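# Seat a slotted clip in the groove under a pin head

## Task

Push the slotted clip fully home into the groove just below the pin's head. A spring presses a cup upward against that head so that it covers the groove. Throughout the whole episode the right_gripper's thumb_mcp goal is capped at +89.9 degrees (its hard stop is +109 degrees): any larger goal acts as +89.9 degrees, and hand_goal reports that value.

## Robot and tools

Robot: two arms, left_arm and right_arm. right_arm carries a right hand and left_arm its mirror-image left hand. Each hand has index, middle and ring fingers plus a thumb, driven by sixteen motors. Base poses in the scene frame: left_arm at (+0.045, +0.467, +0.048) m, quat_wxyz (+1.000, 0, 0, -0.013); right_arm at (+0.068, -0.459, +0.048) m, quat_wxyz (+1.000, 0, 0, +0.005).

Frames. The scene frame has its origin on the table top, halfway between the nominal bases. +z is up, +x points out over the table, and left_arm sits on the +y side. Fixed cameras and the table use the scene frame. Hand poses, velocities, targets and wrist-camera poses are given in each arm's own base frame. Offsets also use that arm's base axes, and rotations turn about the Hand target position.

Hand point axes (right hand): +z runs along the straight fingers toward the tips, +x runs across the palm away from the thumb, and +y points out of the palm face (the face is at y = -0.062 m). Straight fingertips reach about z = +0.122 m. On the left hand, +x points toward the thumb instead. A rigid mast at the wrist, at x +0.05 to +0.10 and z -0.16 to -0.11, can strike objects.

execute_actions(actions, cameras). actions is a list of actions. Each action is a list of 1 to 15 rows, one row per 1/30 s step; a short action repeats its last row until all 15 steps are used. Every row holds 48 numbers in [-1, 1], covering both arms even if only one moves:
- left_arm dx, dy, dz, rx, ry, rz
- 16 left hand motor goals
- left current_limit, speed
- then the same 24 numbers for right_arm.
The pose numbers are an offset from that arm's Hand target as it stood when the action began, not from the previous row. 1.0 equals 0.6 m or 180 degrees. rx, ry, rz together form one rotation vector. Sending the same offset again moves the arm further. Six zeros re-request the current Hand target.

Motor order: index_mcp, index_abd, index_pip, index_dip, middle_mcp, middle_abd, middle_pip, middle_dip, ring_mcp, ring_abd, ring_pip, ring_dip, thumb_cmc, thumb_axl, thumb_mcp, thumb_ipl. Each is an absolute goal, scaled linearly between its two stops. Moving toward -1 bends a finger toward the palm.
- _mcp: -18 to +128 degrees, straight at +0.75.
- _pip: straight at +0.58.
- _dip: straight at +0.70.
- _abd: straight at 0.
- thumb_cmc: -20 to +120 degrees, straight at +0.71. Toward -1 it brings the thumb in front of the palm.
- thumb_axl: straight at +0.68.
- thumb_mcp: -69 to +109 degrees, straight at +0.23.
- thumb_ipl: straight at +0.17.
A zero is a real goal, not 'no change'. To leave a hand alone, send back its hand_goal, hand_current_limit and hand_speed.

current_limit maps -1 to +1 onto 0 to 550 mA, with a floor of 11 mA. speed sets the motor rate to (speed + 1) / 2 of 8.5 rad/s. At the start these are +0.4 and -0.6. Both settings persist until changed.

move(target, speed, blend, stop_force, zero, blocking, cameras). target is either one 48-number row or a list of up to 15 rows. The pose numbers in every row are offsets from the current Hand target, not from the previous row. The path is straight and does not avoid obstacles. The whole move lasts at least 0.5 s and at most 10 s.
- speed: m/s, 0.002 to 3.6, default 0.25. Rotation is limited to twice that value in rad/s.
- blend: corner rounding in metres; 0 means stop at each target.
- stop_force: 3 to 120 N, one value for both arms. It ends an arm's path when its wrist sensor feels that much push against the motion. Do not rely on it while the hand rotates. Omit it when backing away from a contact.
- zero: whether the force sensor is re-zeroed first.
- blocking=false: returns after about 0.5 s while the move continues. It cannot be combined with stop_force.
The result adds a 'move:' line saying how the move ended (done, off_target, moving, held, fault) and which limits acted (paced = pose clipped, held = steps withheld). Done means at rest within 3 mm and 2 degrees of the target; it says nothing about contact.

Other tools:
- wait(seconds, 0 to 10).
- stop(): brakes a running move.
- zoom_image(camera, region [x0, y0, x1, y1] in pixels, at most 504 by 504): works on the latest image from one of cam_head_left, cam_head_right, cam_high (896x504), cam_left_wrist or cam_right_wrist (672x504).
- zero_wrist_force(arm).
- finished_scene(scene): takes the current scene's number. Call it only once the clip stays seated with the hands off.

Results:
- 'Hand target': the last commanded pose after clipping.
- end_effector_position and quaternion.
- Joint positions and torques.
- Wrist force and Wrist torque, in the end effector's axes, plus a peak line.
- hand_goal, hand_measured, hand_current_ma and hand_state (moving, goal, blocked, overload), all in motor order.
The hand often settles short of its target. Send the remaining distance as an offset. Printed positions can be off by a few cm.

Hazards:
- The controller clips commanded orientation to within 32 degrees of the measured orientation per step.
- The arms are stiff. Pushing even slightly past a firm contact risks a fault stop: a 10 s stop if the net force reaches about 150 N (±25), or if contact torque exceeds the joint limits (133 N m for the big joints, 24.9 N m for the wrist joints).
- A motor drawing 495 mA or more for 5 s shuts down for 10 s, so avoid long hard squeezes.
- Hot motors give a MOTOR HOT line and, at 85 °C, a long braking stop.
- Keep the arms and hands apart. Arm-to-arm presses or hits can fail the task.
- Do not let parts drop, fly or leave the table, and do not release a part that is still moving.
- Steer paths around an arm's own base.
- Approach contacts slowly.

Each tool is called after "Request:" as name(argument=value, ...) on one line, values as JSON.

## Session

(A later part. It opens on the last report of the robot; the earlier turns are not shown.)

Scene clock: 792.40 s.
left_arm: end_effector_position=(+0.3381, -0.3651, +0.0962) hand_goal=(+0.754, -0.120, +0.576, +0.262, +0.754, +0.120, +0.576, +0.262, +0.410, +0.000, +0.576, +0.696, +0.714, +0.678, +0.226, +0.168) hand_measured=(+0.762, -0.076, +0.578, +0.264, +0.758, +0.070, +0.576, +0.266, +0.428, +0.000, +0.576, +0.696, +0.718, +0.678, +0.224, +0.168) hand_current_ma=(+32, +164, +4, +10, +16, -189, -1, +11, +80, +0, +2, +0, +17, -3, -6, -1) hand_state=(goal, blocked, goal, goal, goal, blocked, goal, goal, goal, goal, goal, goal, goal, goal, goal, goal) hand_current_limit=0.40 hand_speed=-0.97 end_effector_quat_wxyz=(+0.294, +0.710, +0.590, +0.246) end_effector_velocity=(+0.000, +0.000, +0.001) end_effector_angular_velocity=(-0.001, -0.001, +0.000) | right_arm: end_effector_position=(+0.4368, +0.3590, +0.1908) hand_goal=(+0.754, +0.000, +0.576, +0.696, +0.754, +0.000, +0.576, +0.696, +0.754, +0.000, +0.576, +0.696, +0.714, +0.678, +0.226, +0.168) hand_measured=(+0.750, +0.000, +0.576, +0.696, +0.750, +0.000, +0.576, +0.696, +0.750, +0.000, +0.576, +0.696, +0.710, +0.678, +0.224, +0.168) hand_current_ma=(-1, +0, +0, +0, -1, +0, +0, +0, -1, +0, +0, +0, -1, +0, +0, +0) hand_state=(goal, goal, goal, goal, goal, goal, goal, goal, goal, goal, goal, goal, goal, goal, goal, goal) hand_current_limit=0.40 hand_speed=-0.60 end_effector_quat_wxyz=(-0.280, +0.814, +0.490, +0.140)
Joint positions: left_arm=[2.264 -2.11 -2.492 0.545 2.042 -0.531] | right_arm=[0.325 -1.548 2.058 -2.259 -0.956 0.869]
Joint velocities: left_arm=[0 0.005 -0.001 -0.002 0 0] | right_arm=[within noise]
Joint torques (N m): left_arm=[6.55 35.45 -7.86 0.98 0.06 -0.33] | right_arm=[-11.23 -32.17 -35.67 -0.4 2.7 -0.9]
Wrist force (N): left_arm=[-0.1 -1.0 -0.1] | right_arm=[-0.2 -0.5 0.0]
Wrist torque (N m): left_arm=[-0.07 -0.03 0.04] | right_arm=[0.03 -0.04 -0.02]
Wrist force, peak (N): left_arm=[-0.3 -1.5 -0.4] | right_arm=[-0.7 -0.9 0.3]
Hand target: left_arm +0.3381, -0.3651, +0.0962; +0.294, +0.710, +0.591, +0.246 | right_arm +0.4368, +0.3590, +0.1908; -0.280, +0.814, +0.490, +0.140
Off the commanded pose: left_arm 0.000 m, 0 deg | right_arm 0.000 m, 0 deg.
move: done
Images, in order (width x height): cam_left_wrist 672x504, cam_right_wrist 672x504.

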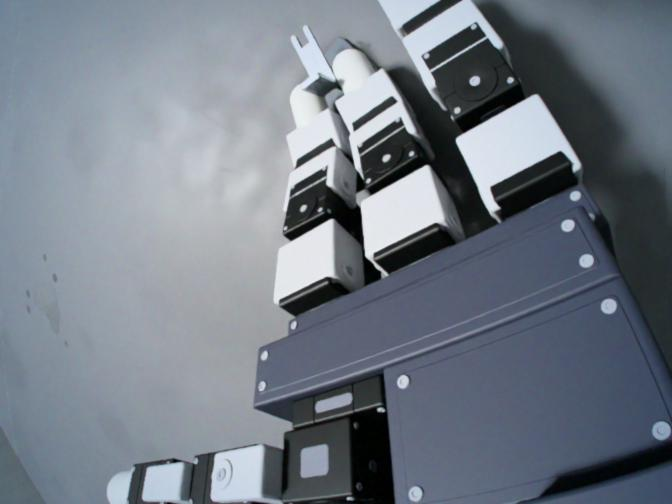

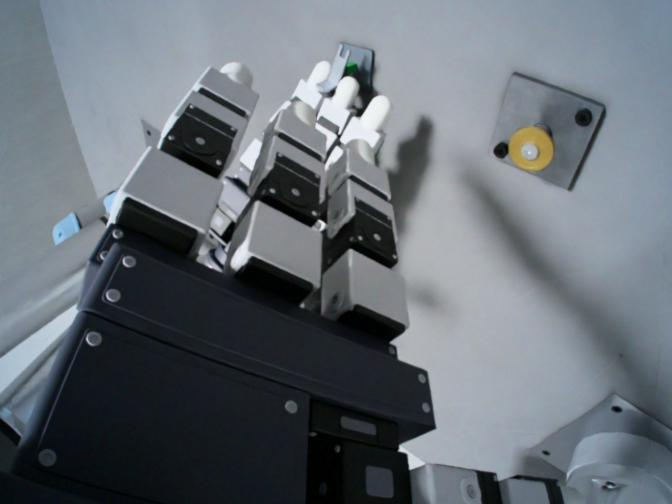

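Request:
execute_actions(actions=[])

Request:
zoom_image(camera="cam_right_wrist", region=[480, 60, 620, 200])

Request:
zoom_image(camera="cam_high", region=[320, 240, 380, 300])

Request:
zoom_image(camera="cam_head_left", region=[465, 375, 525, 425])

Request:
zoom_image(camera="cam_head_right", region=[475, 380, 535, 430])

Scene clock: 805.17 s.
left_arm: end_effector_position=(+0.3381, -0.3651, +0.0962) hand_goal=(+0.754, -0.120, +0.576, +0.262, +0.754, +0.120, +0.576, +0.262, +0.410, +0.000, +0.576, +0.696, +0.714, +0.678, +0.226, +0.168) hand_measured=(+0.762, -0.076, +0.578, +0.264, +0.758, +0.070, +0.576, +0.266, +0.428, +0.000, +0.576, +0.696, +0.718, +0.678, +0.224, +0.168) hand_current_ma=(+32, +164, +4, +10, +16, -189, -1, +11, +80, +0, +2, +0, +17, -3, -6, -1) hand_state=(goal, blocked, goal, goal, goal, blocked, goal, goal, goal, goal, goal, goal, goal, goal, goal, goal) hand_current_limit=0.40 hand_speed=-0.97 end_effector_quat_wxyz=(+0.294, +0.710, +0.591, +0.246) | right_arm: end_effector_position=(+0.4368, +0.3590, +0.1908) hand_goal=(+0.754, +0.000, +0.576, +0.696, +0.754, +0.000, +0.576, +0.696, +0.754, +0.000, +0.576, +0.696, +0.714, +0.678, +0.226, +0.168) hand_measured=(+0.750, +0.000, +0.576, +0.696, +0.750, +0.000, +0.576, +0.696, +0.750, +0.000, +0.576, +0.696, +0.710, +0.678, +0.224, +0.168) hand_current_ma=(-1, +0, +0, +0, -1, +0, +0, +0, -1, +0, +0, +0, -1, +0, +0, +0) hand_state=(goal, goal, goal, goal, goal, goal, goal, goal, goal, goal, goal, goal, goal, goal, goal, goal) hand_current_limit=0.40 hand_speed=-0.60 end_effector_quat_wxyz=(-0.280, +0.814, +0.490, +0.140)
Joint positions: left_arm=[2.264 -2.11 -2.492 0.544 2.042 -0.531] | right_arm=[0.325 -1.548 2.058 -2.259 -0.956 0.869]
Joint velocities: within noise
Joint torques (N m): left_arm=[-5.41 35.78 -7.02 1.49 -0.08 -2.39] | right_arm=[-11.23 -32.04 -35.85 -0.54 2.51 -0.98]
Wrist force (N): left_arm=[0.0 -1.3 -0.2] | right_arm=[-0.4 -0.4 0.2]
Wrist torque (N m): left_arm=[-0.09 -0.05 0.06] | right_arm=[0.03 -0.03 -0.05]
Wrist force, peak (N): left_arm=[0.6 -1.4 -0.1] | right_arm=[-0.3 -1.0 0.4]
Hand target: left_arm +0.3381, -0.3651, +0.0962; +0.294, +0.710, +0.591, +0.246 | right_arm +0.4368, +0.3590, +0.1908; -0.280, +0.814, +0.490, +0.140
Off the commanded pose: left_arm 0.000 m, 0 deg | right_arm 0.000 m, 0 deg.

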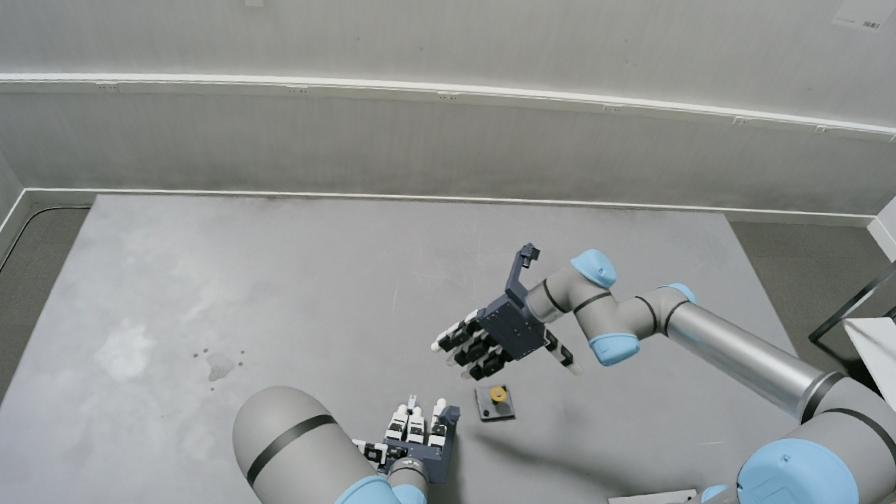

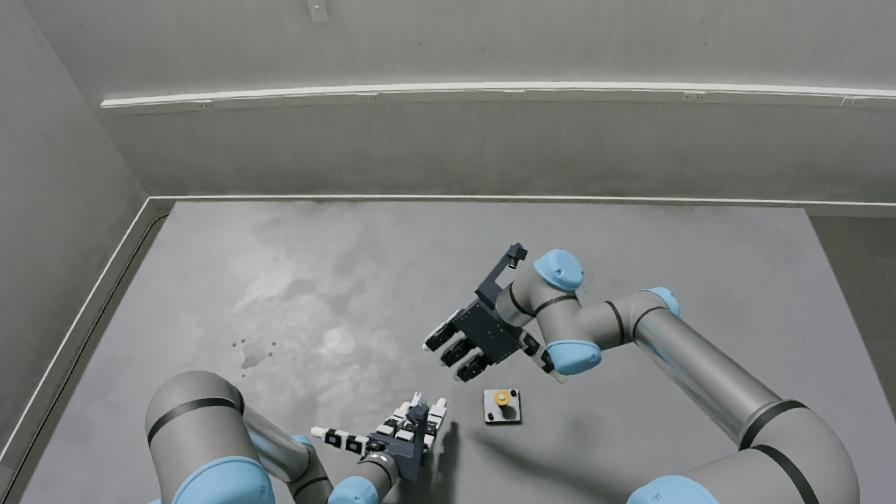

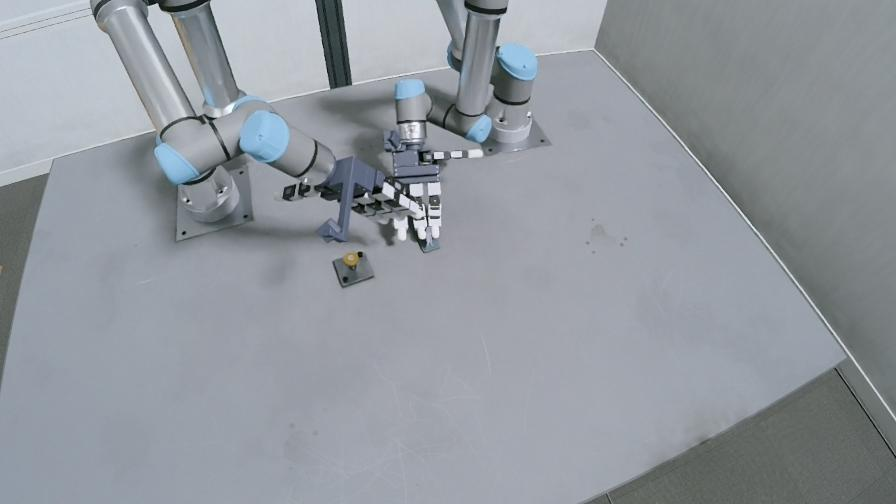

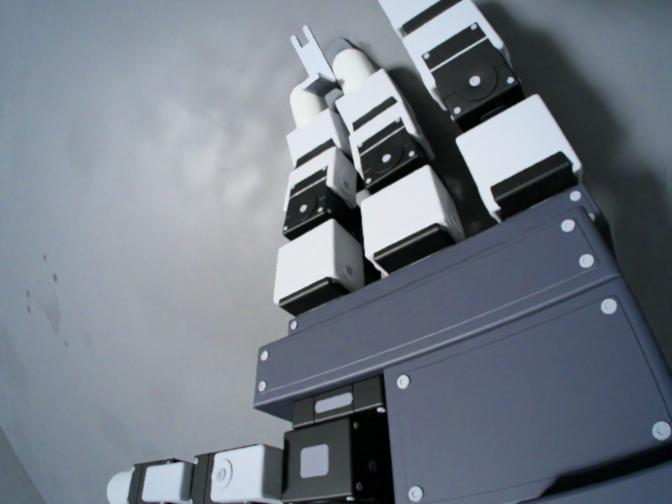

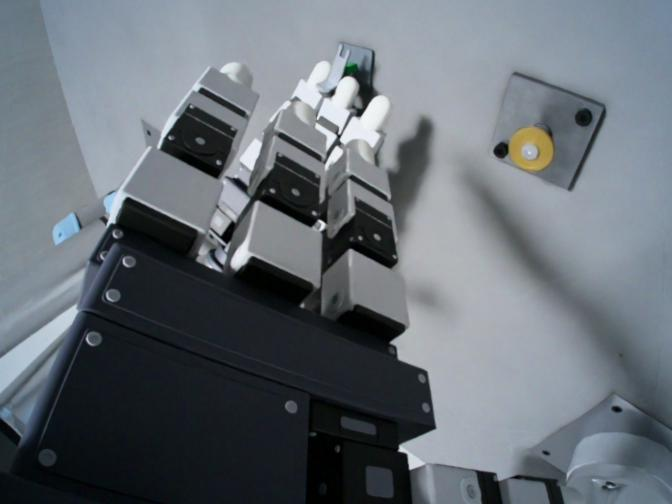

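Scaled by 3.600 from the camera's 672x504 image, which has a finer 960x720 frame.

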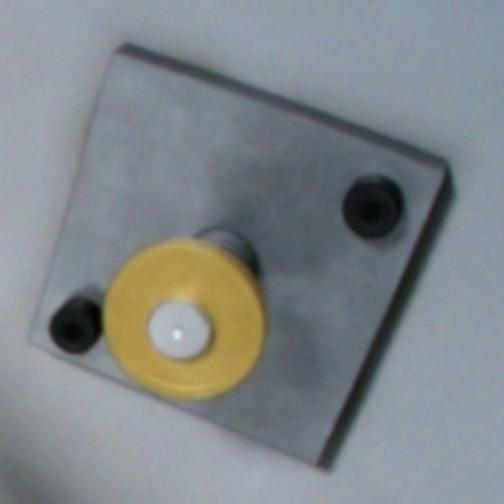

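Scaled by 8.400.

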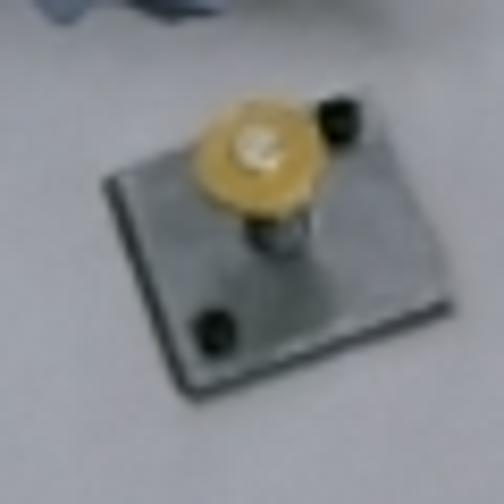

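Scaled by 8.400.

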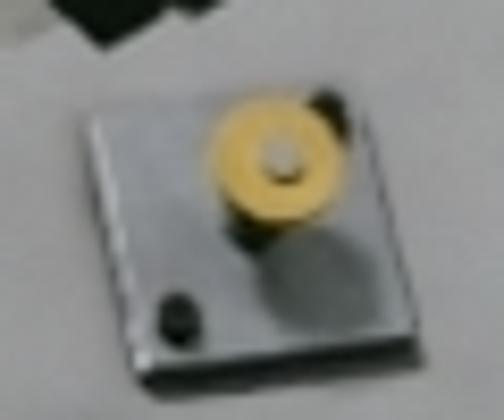

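Scaled by 8.400.

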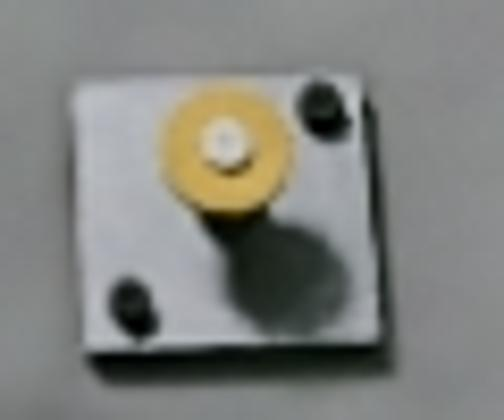

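Request:
move(target=[0,0,0,0,0,0,0.754,-0.12,0.576,0.261,0.754,0.12,0.576,0.261,0.41,0,0.576,0.696,0.714,0.678,0.226,0.168,0.4,-0.97,-0.0163,-0.1817,-0.0713,-0.0481,0.1883,-0.0907,0.2055,-0.058,0.576,0.696,0.2055,0.058,0.576,0.696,-0.45,0,-0.7,0.2,0.714,0.678,0.226,0.168,0.4,-0.6], speed=0.1, cameras=["cam_left_wrist","cam_right_wrist","cam_head_left","cam_high"])

Scene clock: 872.13 s.
left_arm: end_effector_position=(+0.3381, -0.3651, +0.0962) hand_goal=(+0.754, -0.120, +0.576, +0.262, +0.754, +0.120, +0.576, +0.262, +0.410, +0.000, +0.576, +0.696, +0.714, +0.678, +0.226, +0.168) hand_measured=(+0.762, -0.076, +0.578, +0.264, +0.758, +0.070, +0.576, +0.266, +0.428, +0.000, +0.576, +0.696, +0.718, +0.678, +0.224, +0.168) hand_current_ma=(+32, +164, +4, +10, +16, -189, -1, +11, +80, +0, +2, +0, +17, -3, -6, -1) hand_state=(goal, blocked, goal, goal, goal, blocked, goal, goal, goal, goal, goal, goal, goal, goal, goal, goal) hand_current_limit=0.40 hand_speed=-0.97 end_effector_quat_wxyz=(+0.294, +0.710, +0.591, +0.246) | right_arm: end_effector_position=(+0.4270, +0.2500, +0.1481) hand_goal=(+0.206, -0.058, +0.576, +0.696, +0.206, +0.058, +0.576, +0.696, -0.450, +0.000, -0.700, +0.200, +0.714, +0.678, +0.226, +0.168) hand_measured=(+0.208, -0.054, +0.576, +0.696, +0.208, +0.056, +0.576, +0.696, -0.436, +0.000, -0.694, +0.202, +0.710, +0.678, +0.224, +0.168) hand_current_ma=(+0, +0, +0, +0, +0, +0, +0, +0, +7, +0, +1, +0, -1, +0, +0, +0) hand_state=(goal, goal, goal, goal, goal, goal, goal, goal, goal, goal, goal, goal, goal, goal, goal, goal) hand_current_limit=0.40 hand_speed=-0.60 end_effector_quat_wxyz=(-0.327, +0.898, +0.278, -0.101)
Joint positions: left_arm=[2.264 -2.11 -2.492 0.544 2.042 -0.531] | right_arm=[0.122 -1.418 1.86 -1.646 -0.964 0.976]
Joint torques (N m): left_arm=[-4.02 35.63 -4.91 1.27 -0.11 -2.32] | right_arm=[-11.6 -18.98 -37.14 0.92 -0.81 1.53]
Wrist force (N): left_arm=[0.2 -1.2 -0.3] | right_arm=[0.6 0.0 0.0]
Wrist torque (N m): left_arm=[-0.09 -0.07 0.06] | right_arm=[0.15 -0.02 -0.11]
Wrist force, peak (N): left_arm=[-0.1 -1.6 -0.4] | right_arm=[-0.3 -1.1 0.2]
Hand target: left_arm +0.3381, -0.3651, +0.0962; +0.294, +0.710, +0.591, +0.246 | right_arm +0.4270, +0.2500, +0.1480; -0.327, +0.898, +0.278, -0.101
Off the commanded pose: left_arm 0.000 m, 0 deg | right_arm 0.000 m, 0 deg.
move: done
Images, in order (width x height): cam_head_left 896x504, cam_high 896x504, cam_left_wrist 672x504, cam_right_wrist 672x504.

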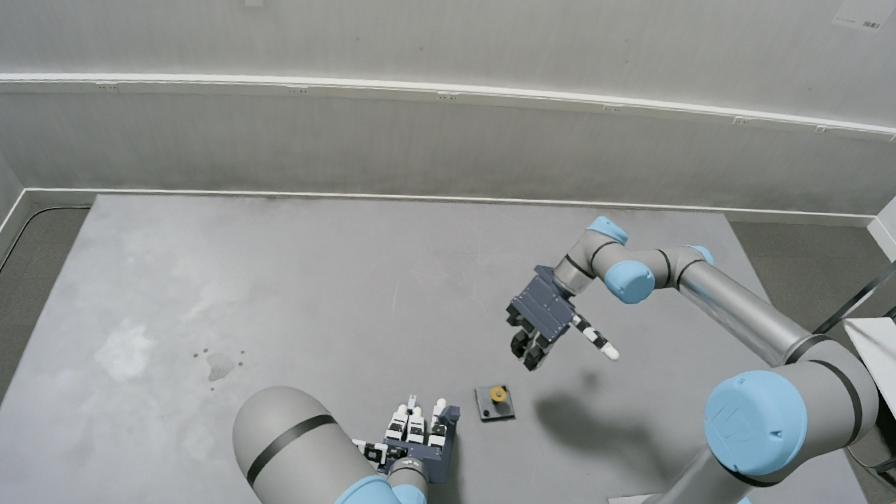

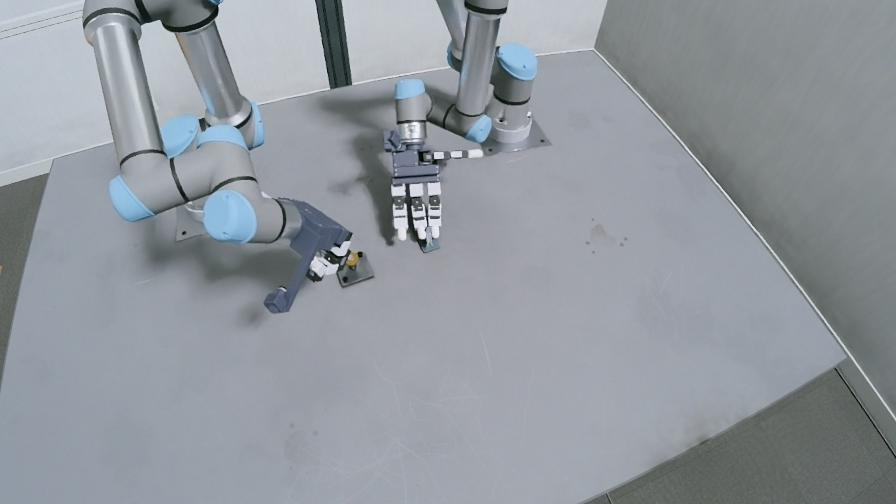

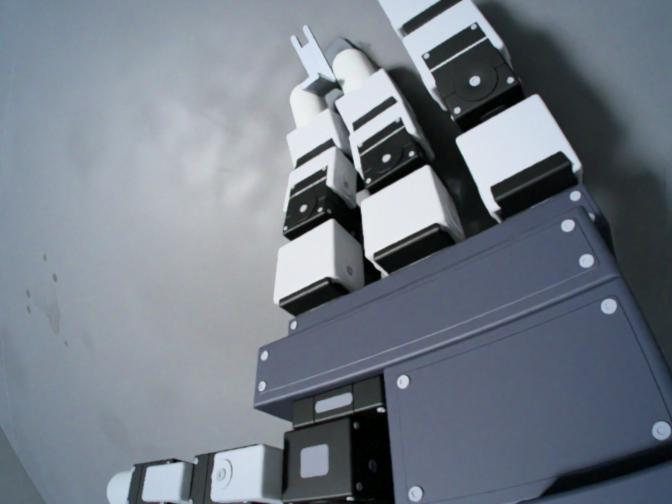

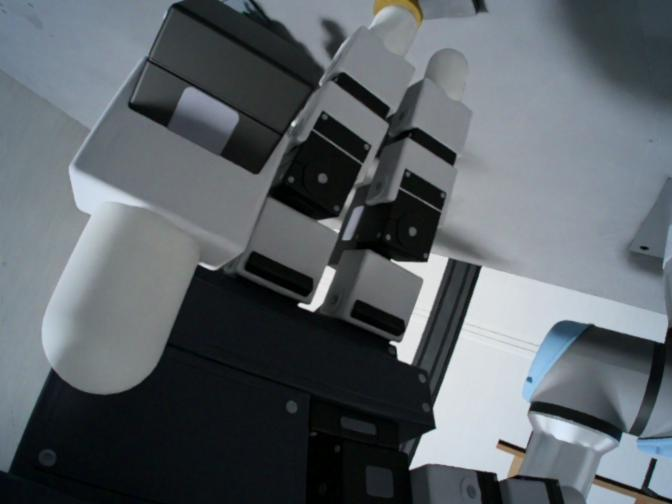

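Request:
move(target=[[0,0,0.07,0,0,0,0.754,-0.12,0.576,0.261,0.754,0.12,0.576,0.261,0.41,0,0.576,0.696,0.714,0.678,0.226,0.168,0.4,-0.97,0.038,-0.055,0.05,0,0,0,0.2055,-0.058,0.576,0.696,0.2055,0.058,0.576,0.696,0.16,0,0.576,0.696,0.714,0.678,0.226,0.168,0.4,-0.6],[0.035,-0.2505,0.0797,0,0,-0.2389,0.754,-0.12,0.576,0.261,0.754,0.12,0.576,0.261,0.41,0,0.576,0.696,0.714,0.678,0.226,0.168,0.4,-0.97,0.038,-0.055,0.05,0,0,0,0.2055,-0.058,0.576,0.696,0.2055,0.058,0.576,0.696,0.16,0,0.576,0.696,0.714,0.678,0.226,0.168,0.4,-0.6]], speed=0.1, cameras=["all"])

Request:
zoom_image(camera="cam_left_wrist", region=[250, 0, 400, 140])

Request:
zoom_image(camera="cam_high", region=[320, 210, 400, 290])

Request:
zoom_image(camera="cam_head_left", region=[440, 360, 520, 430])

Request:
zoom_image(camera="cam_head_right", region=[450, 360, 530, 430])

Scene clock: 914.67 s.
left_arm: end_effector_position=(+0.3591, -0.5154, +0.1441) hand_goal=(+0.754, -0.120, +0.576, +0.262, +0.754, +0.120, +0.576, +0.262, +0.410, +0.000, +0.576, +0.696, +0.714, +0.678, +0.226, +0.168) hand_measured=(+0.762, -0.076, +0.578, +0.264, +0.758, +0.070, +0.576, +0.266, +0.428, +0.000, +0.576, +0.696, +0.718, +0.678, +0.224, +0.168) hand_current_ma=(+34, +164, +5, +10, +16, -189, -1, +11, +80, +0, +2, +0, +17, -3, -6, -1) hand_state=(goal, blocked, goal, goal, goal, blocked, goal, goal, goal, goal, goal, goal, goal, goal, goal, goal) hand_current_limit=0.40 hand_speed=-0.97 end_effector_quat_wxyz=(+0.364, +0.877, +0.289, +0.121) | right_arm: end_effector_position=(+0.4498, +0.2170, +0.1780) hand_goal=(+0.206, -0.058, +0.576, +0.696, +0.206, +0.058, +0.576, +0.696, +0.160, +0.000, +0.576, +0.696, +0.714, +0.678, +0.226, +0.168) hand_measured=(+0.206, -0.054, +0.576, +0.696, +0.208, +0.056, +0.576, +0.696, +0.158, +0.000, +0.572, +0.694, +0.710, +0.678, +0.224, +0.168) hand_current_ma=(+0, +0, +0, +0, +0, +0, +0, +0, +0, +0, +0, +0, -1, +0, +0, +0) hand_state=(goal, goal, goal, goal, goal, goal, goal, goal, goal, goal, goal, goal, goal, goal, goal, goal) hand_current_limit=0.40 hand_speed=-0.60 end_effector_quat_wxyz=(-0.327, +0.898, +0.278, -0.101)
Joint positions: left_arm=[2.441 -2.015 -2.357 0.433 1.408 0.167] | right_arm=[0.055 -1.421 1.771 -1.51 -0.989 0.901]
Joint torques (N m): left_arm=[9.61 23.11 24.09 1.7 -1.86 1.92] | right_arm=[-11.45 -19.35 -37.73 0.93 -0.93 -1.12]
Wrist force (N): left_arm=[0.0 -1.0 0.0] | right_arm=[0.9 0.0 0.1]
Wrist torque (N m): left_arm=[-0.10 -0.05 0.04] | right_arm=[0.10 -0.08 0.10]
Wrist force, peak (N): left_arm=[0.2 -1.5 -0.3] | right_arm=[1.2 0.2 -0.1]
Hand target: left_arm +0.3591, -0.5154, +0.1441; +0.364, +0.877, +0.289, +0.121 | right_arm +0.4498, +0.2170, +0.1780; -0.327, +0.898, +0.278, -0.101
Off the commanded pose: left_arm 0.000 m, 0 deg | right_arm 0.000 m, 0 deg.
move: done

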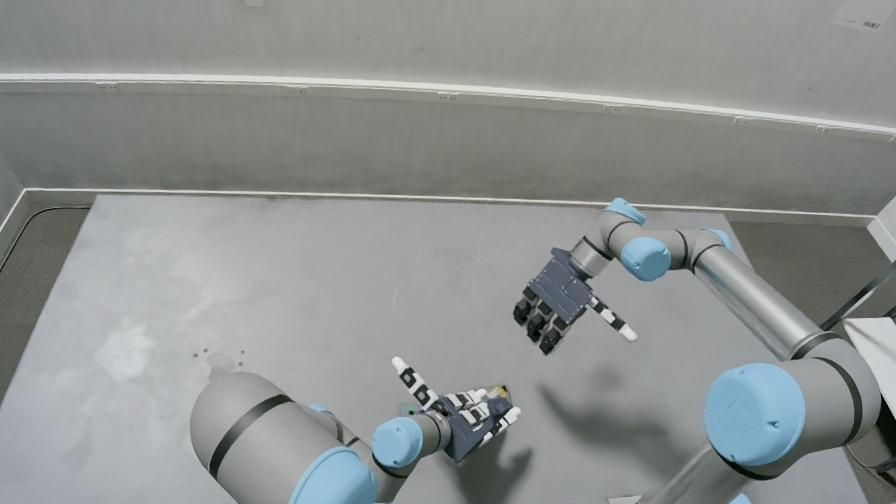

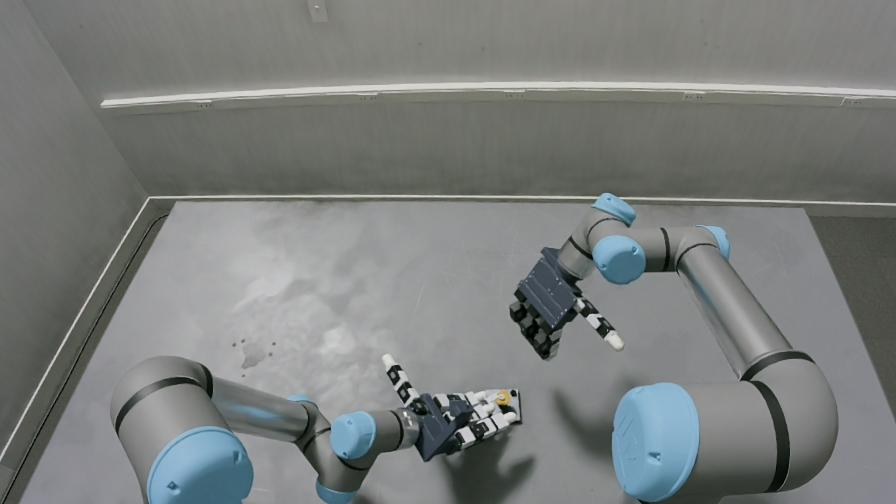

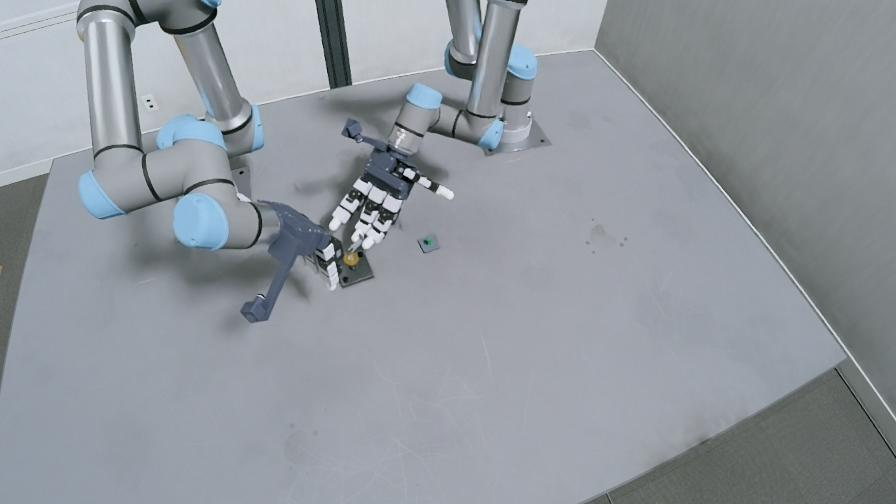

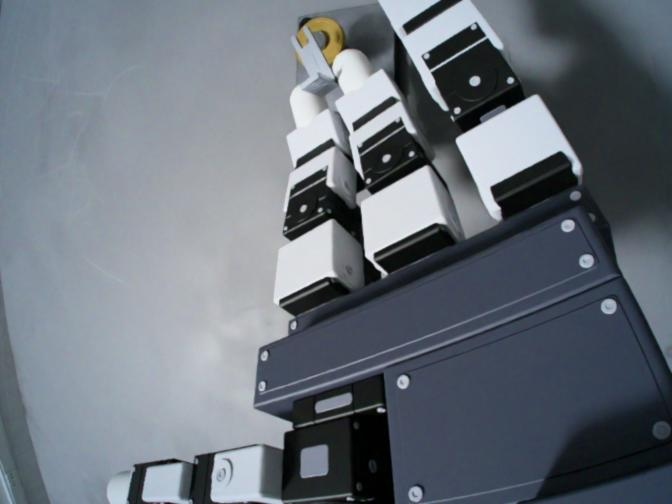

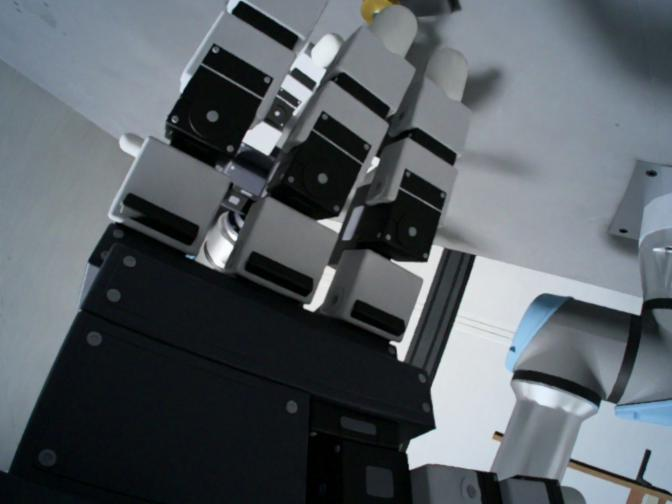

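Scaled by 3.360 from the camera's 672x504 image, which has a finer 960x720 frame.

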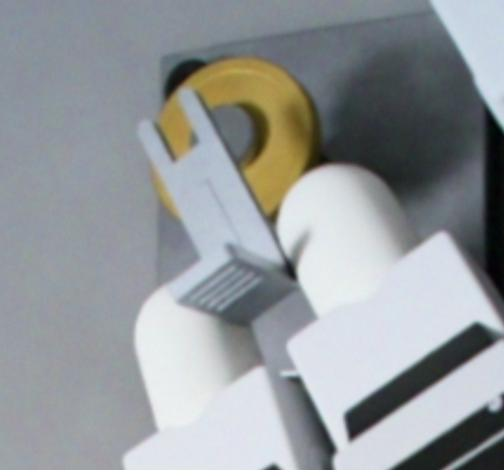

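Scaled by 6.300.

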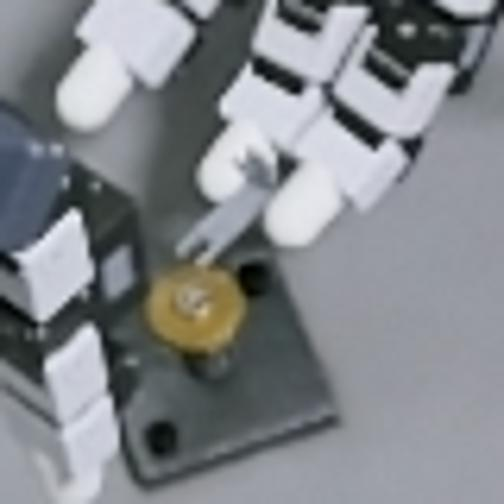

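Scaled by 6.300.

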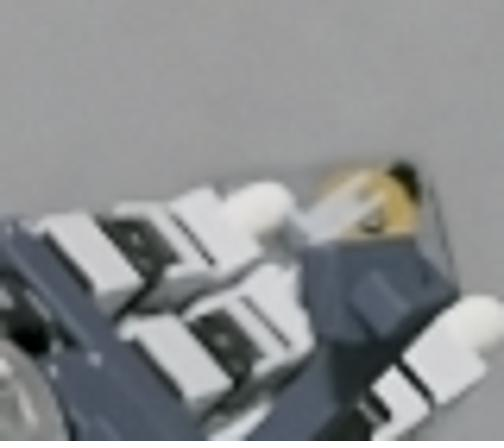

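Scaled by 6.300.

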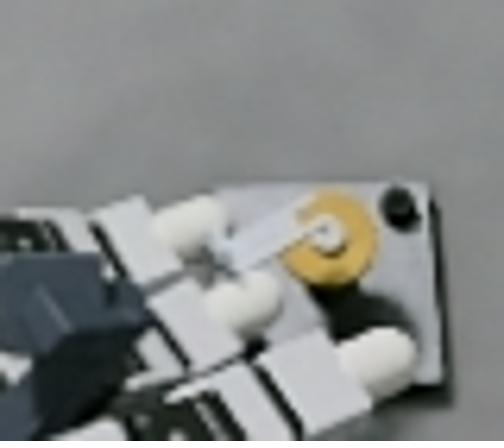

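Request:
zoom_image(camera="cam_left_wrist", region=[285, 10, 350, 80])

Request:
zoom_image(camera="cam_head_right", region=[480, 380, 520, 415])

Request:
zoom_image(camera="cam_high", region=[335, 235, 375, 275])

Scaled by 7.200 from the camera's 672x504 image, which has a finer 960x720 frame.

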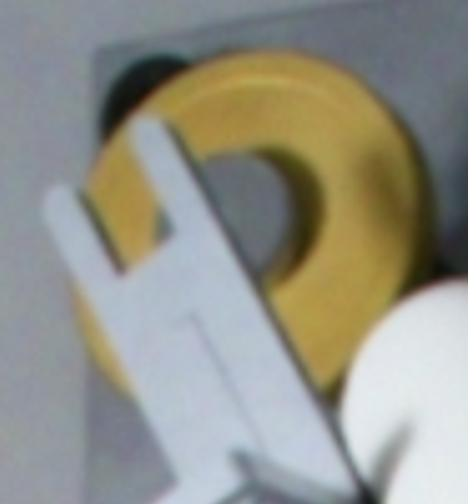

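Scaled by 12.600.

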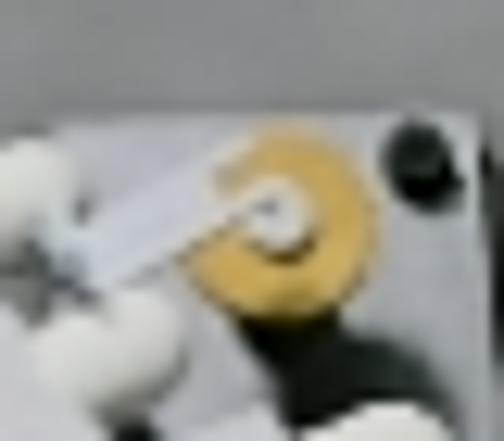

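Scaled by 12.600.

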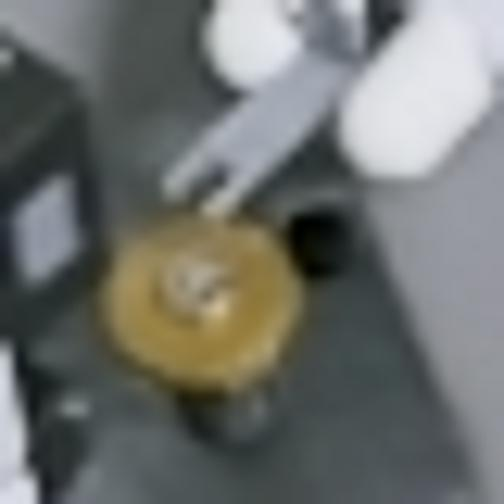

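Request:
execute_actions(actions=[])

Request:
zoom_image(camera="cam_left_wrist", region=[240, 0, 400, 120])

Request:
zoom_image(camera="cam_high", region=[325, 225, 385, 270])

Scene clock: 946.53 s.
left_arm: end_effector_position=(+0.3591, -0.5154, +0.1441) hand_goal=(+0.754, -0.120, +0.576, +0.262, +0.754, +0.120, +0.576, +0.262, +0.410, +0.000, +0.576, +0.696, +0.714, +0.678, +0.226, +0.168) hand_measured=(+0.762, -0.076, +0.578, +0.264, +0.758, +0.070, +0.576, +0.266, +0.428, +0.000, +0.576, +0.696, +0.718, +0.678, +0.224, +0.168) hand_current_ma=(+34, +164, +5, +10, +16, -189, -1, +11, +80, +0, +2, +0, +17, -3, -6, -1) hand_state=(goal, blocked, goal, goal, goal, blocked, goal, goal, goal, goal, goal, goal, goal, goal, goal, goal) hand_current_limit=0.40 hand_speed=-0.97 end_effector_quat_wxyz=(+0.364, +0.877, +0.289, +0.121) | right_arm: end_effector_position=(+0.4498, +0.2170, +0.1780) hand_goal=(+0.206, -0.058, +0.576, +0.696, +0.206, +0.058, +0.576, +0.696, +0.160, +0.000, +0.576, +0.696, +0.714, +0.678, +0.226, +0.168) hand_measured=(+0.206, -0.054, +0.576, +0.696, +0.208, +0.056, +0.576, +0.696, +0.158, +0.000, +0.572, +0.694, +0.710, +0.678, +0.224, +0.168) hand_current_ma=(+0, +0, +0, +0, +0, +0, +0, +0, +0, +0, +0, +0, -1, +0, +0, +0) hand_state=(goal, goal, goal, goal, goal, goal, goal, goal, goal, goal, goal, goal, goal, goal, goal, goal) hand_current_limit=0.40 hand_speed=-0.60 end_effector_quat_wxyz=(-0.327, +0.898, +0.278, -0.101)
Joint positions: left_arm=[2.441 -2.015 -2.357 0.433 1.408 0.167] | right_arm=[0.055 -1.421 1.771 -1.51 -0.989 0.901]
Joint velocities: within noise
Joint torques (N m): left_arm=[9.75 24.77 24.47 1.61 -1.58 2.26] | right_arm=[-11.07 -19.86 -37.23 0.86 -0.78 -1.01]
Wrist force (N): left_arm=[-0.2 -1.1 0.6] | right_arm=[0.4 -0.2 -0.1]
Wrist torque (N m): left_arm=[-0.16 -0.01 0.03] | right_arm=[0.09 0.00 0.05]
Wrist force, peak (N): left_arm=[0.2 -1.5 -0.1] | right_arm=[1.0 0.3 -0.4]
Hand target: left_arm +0.3591, -0.5154, +0.1441; +0.364, +0.877, +0.289, +0.121 | right_arm +0.4498, +0.2170, +0.1780; -0.327, +0.898, +0.278, -0.101
Off the commanded pose: left_arm 0.000 m, 0 deg | right_arm 0.000 m, 0 deg.

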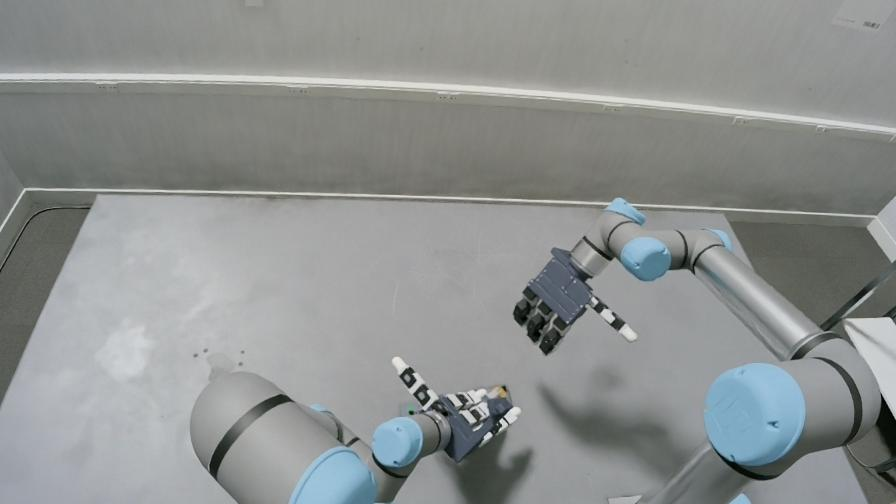

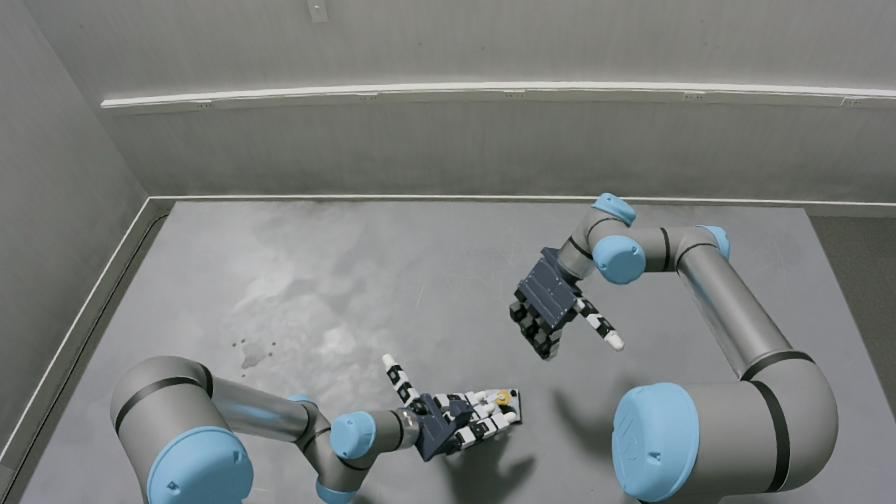

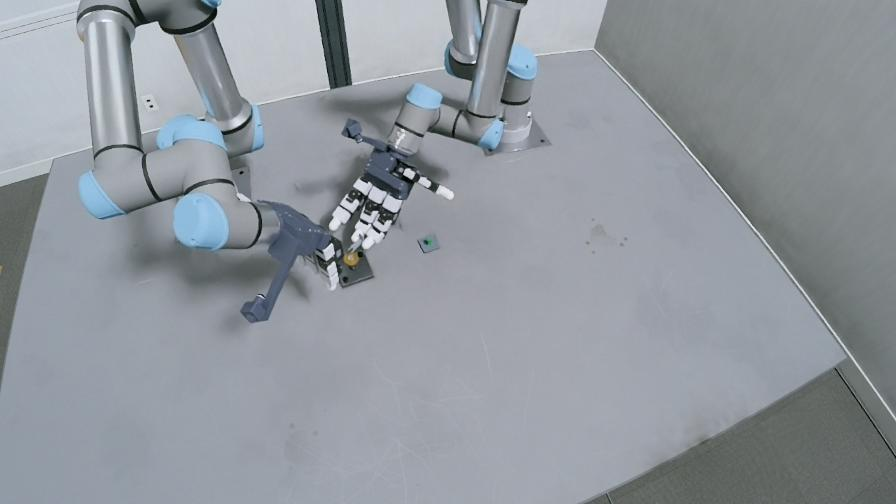

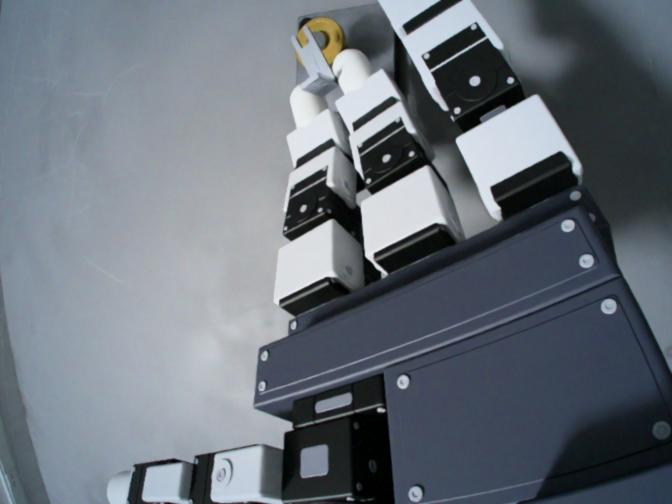

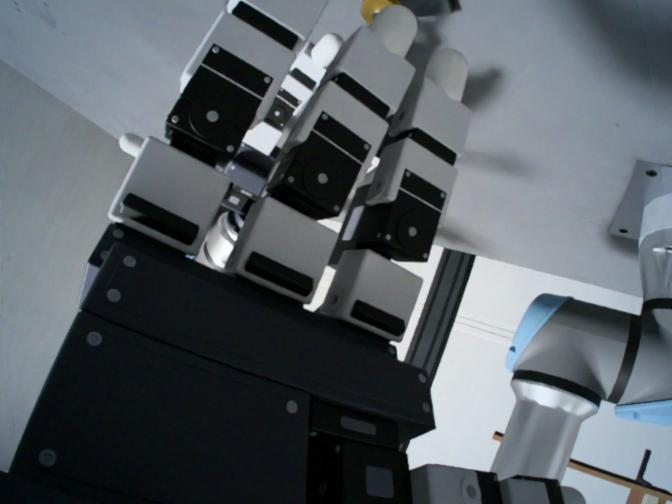

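Scaled by 3.150 from the camera's 672x504 image, which has a finer 960x720 frame.

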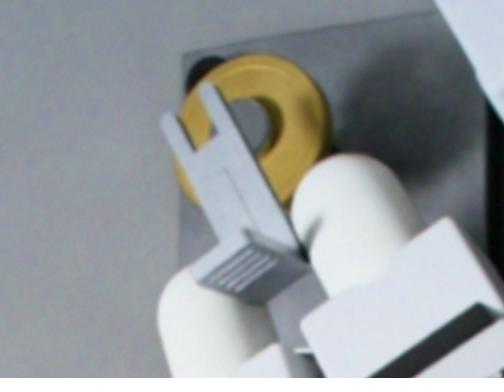

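Scaled by 8.400.

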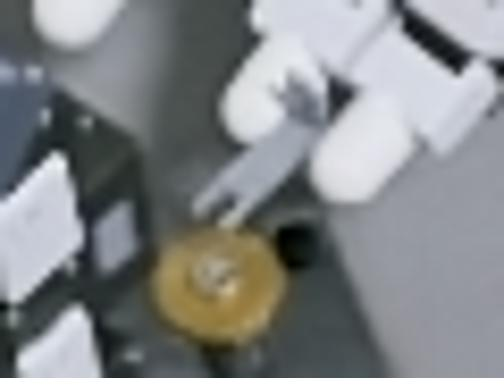

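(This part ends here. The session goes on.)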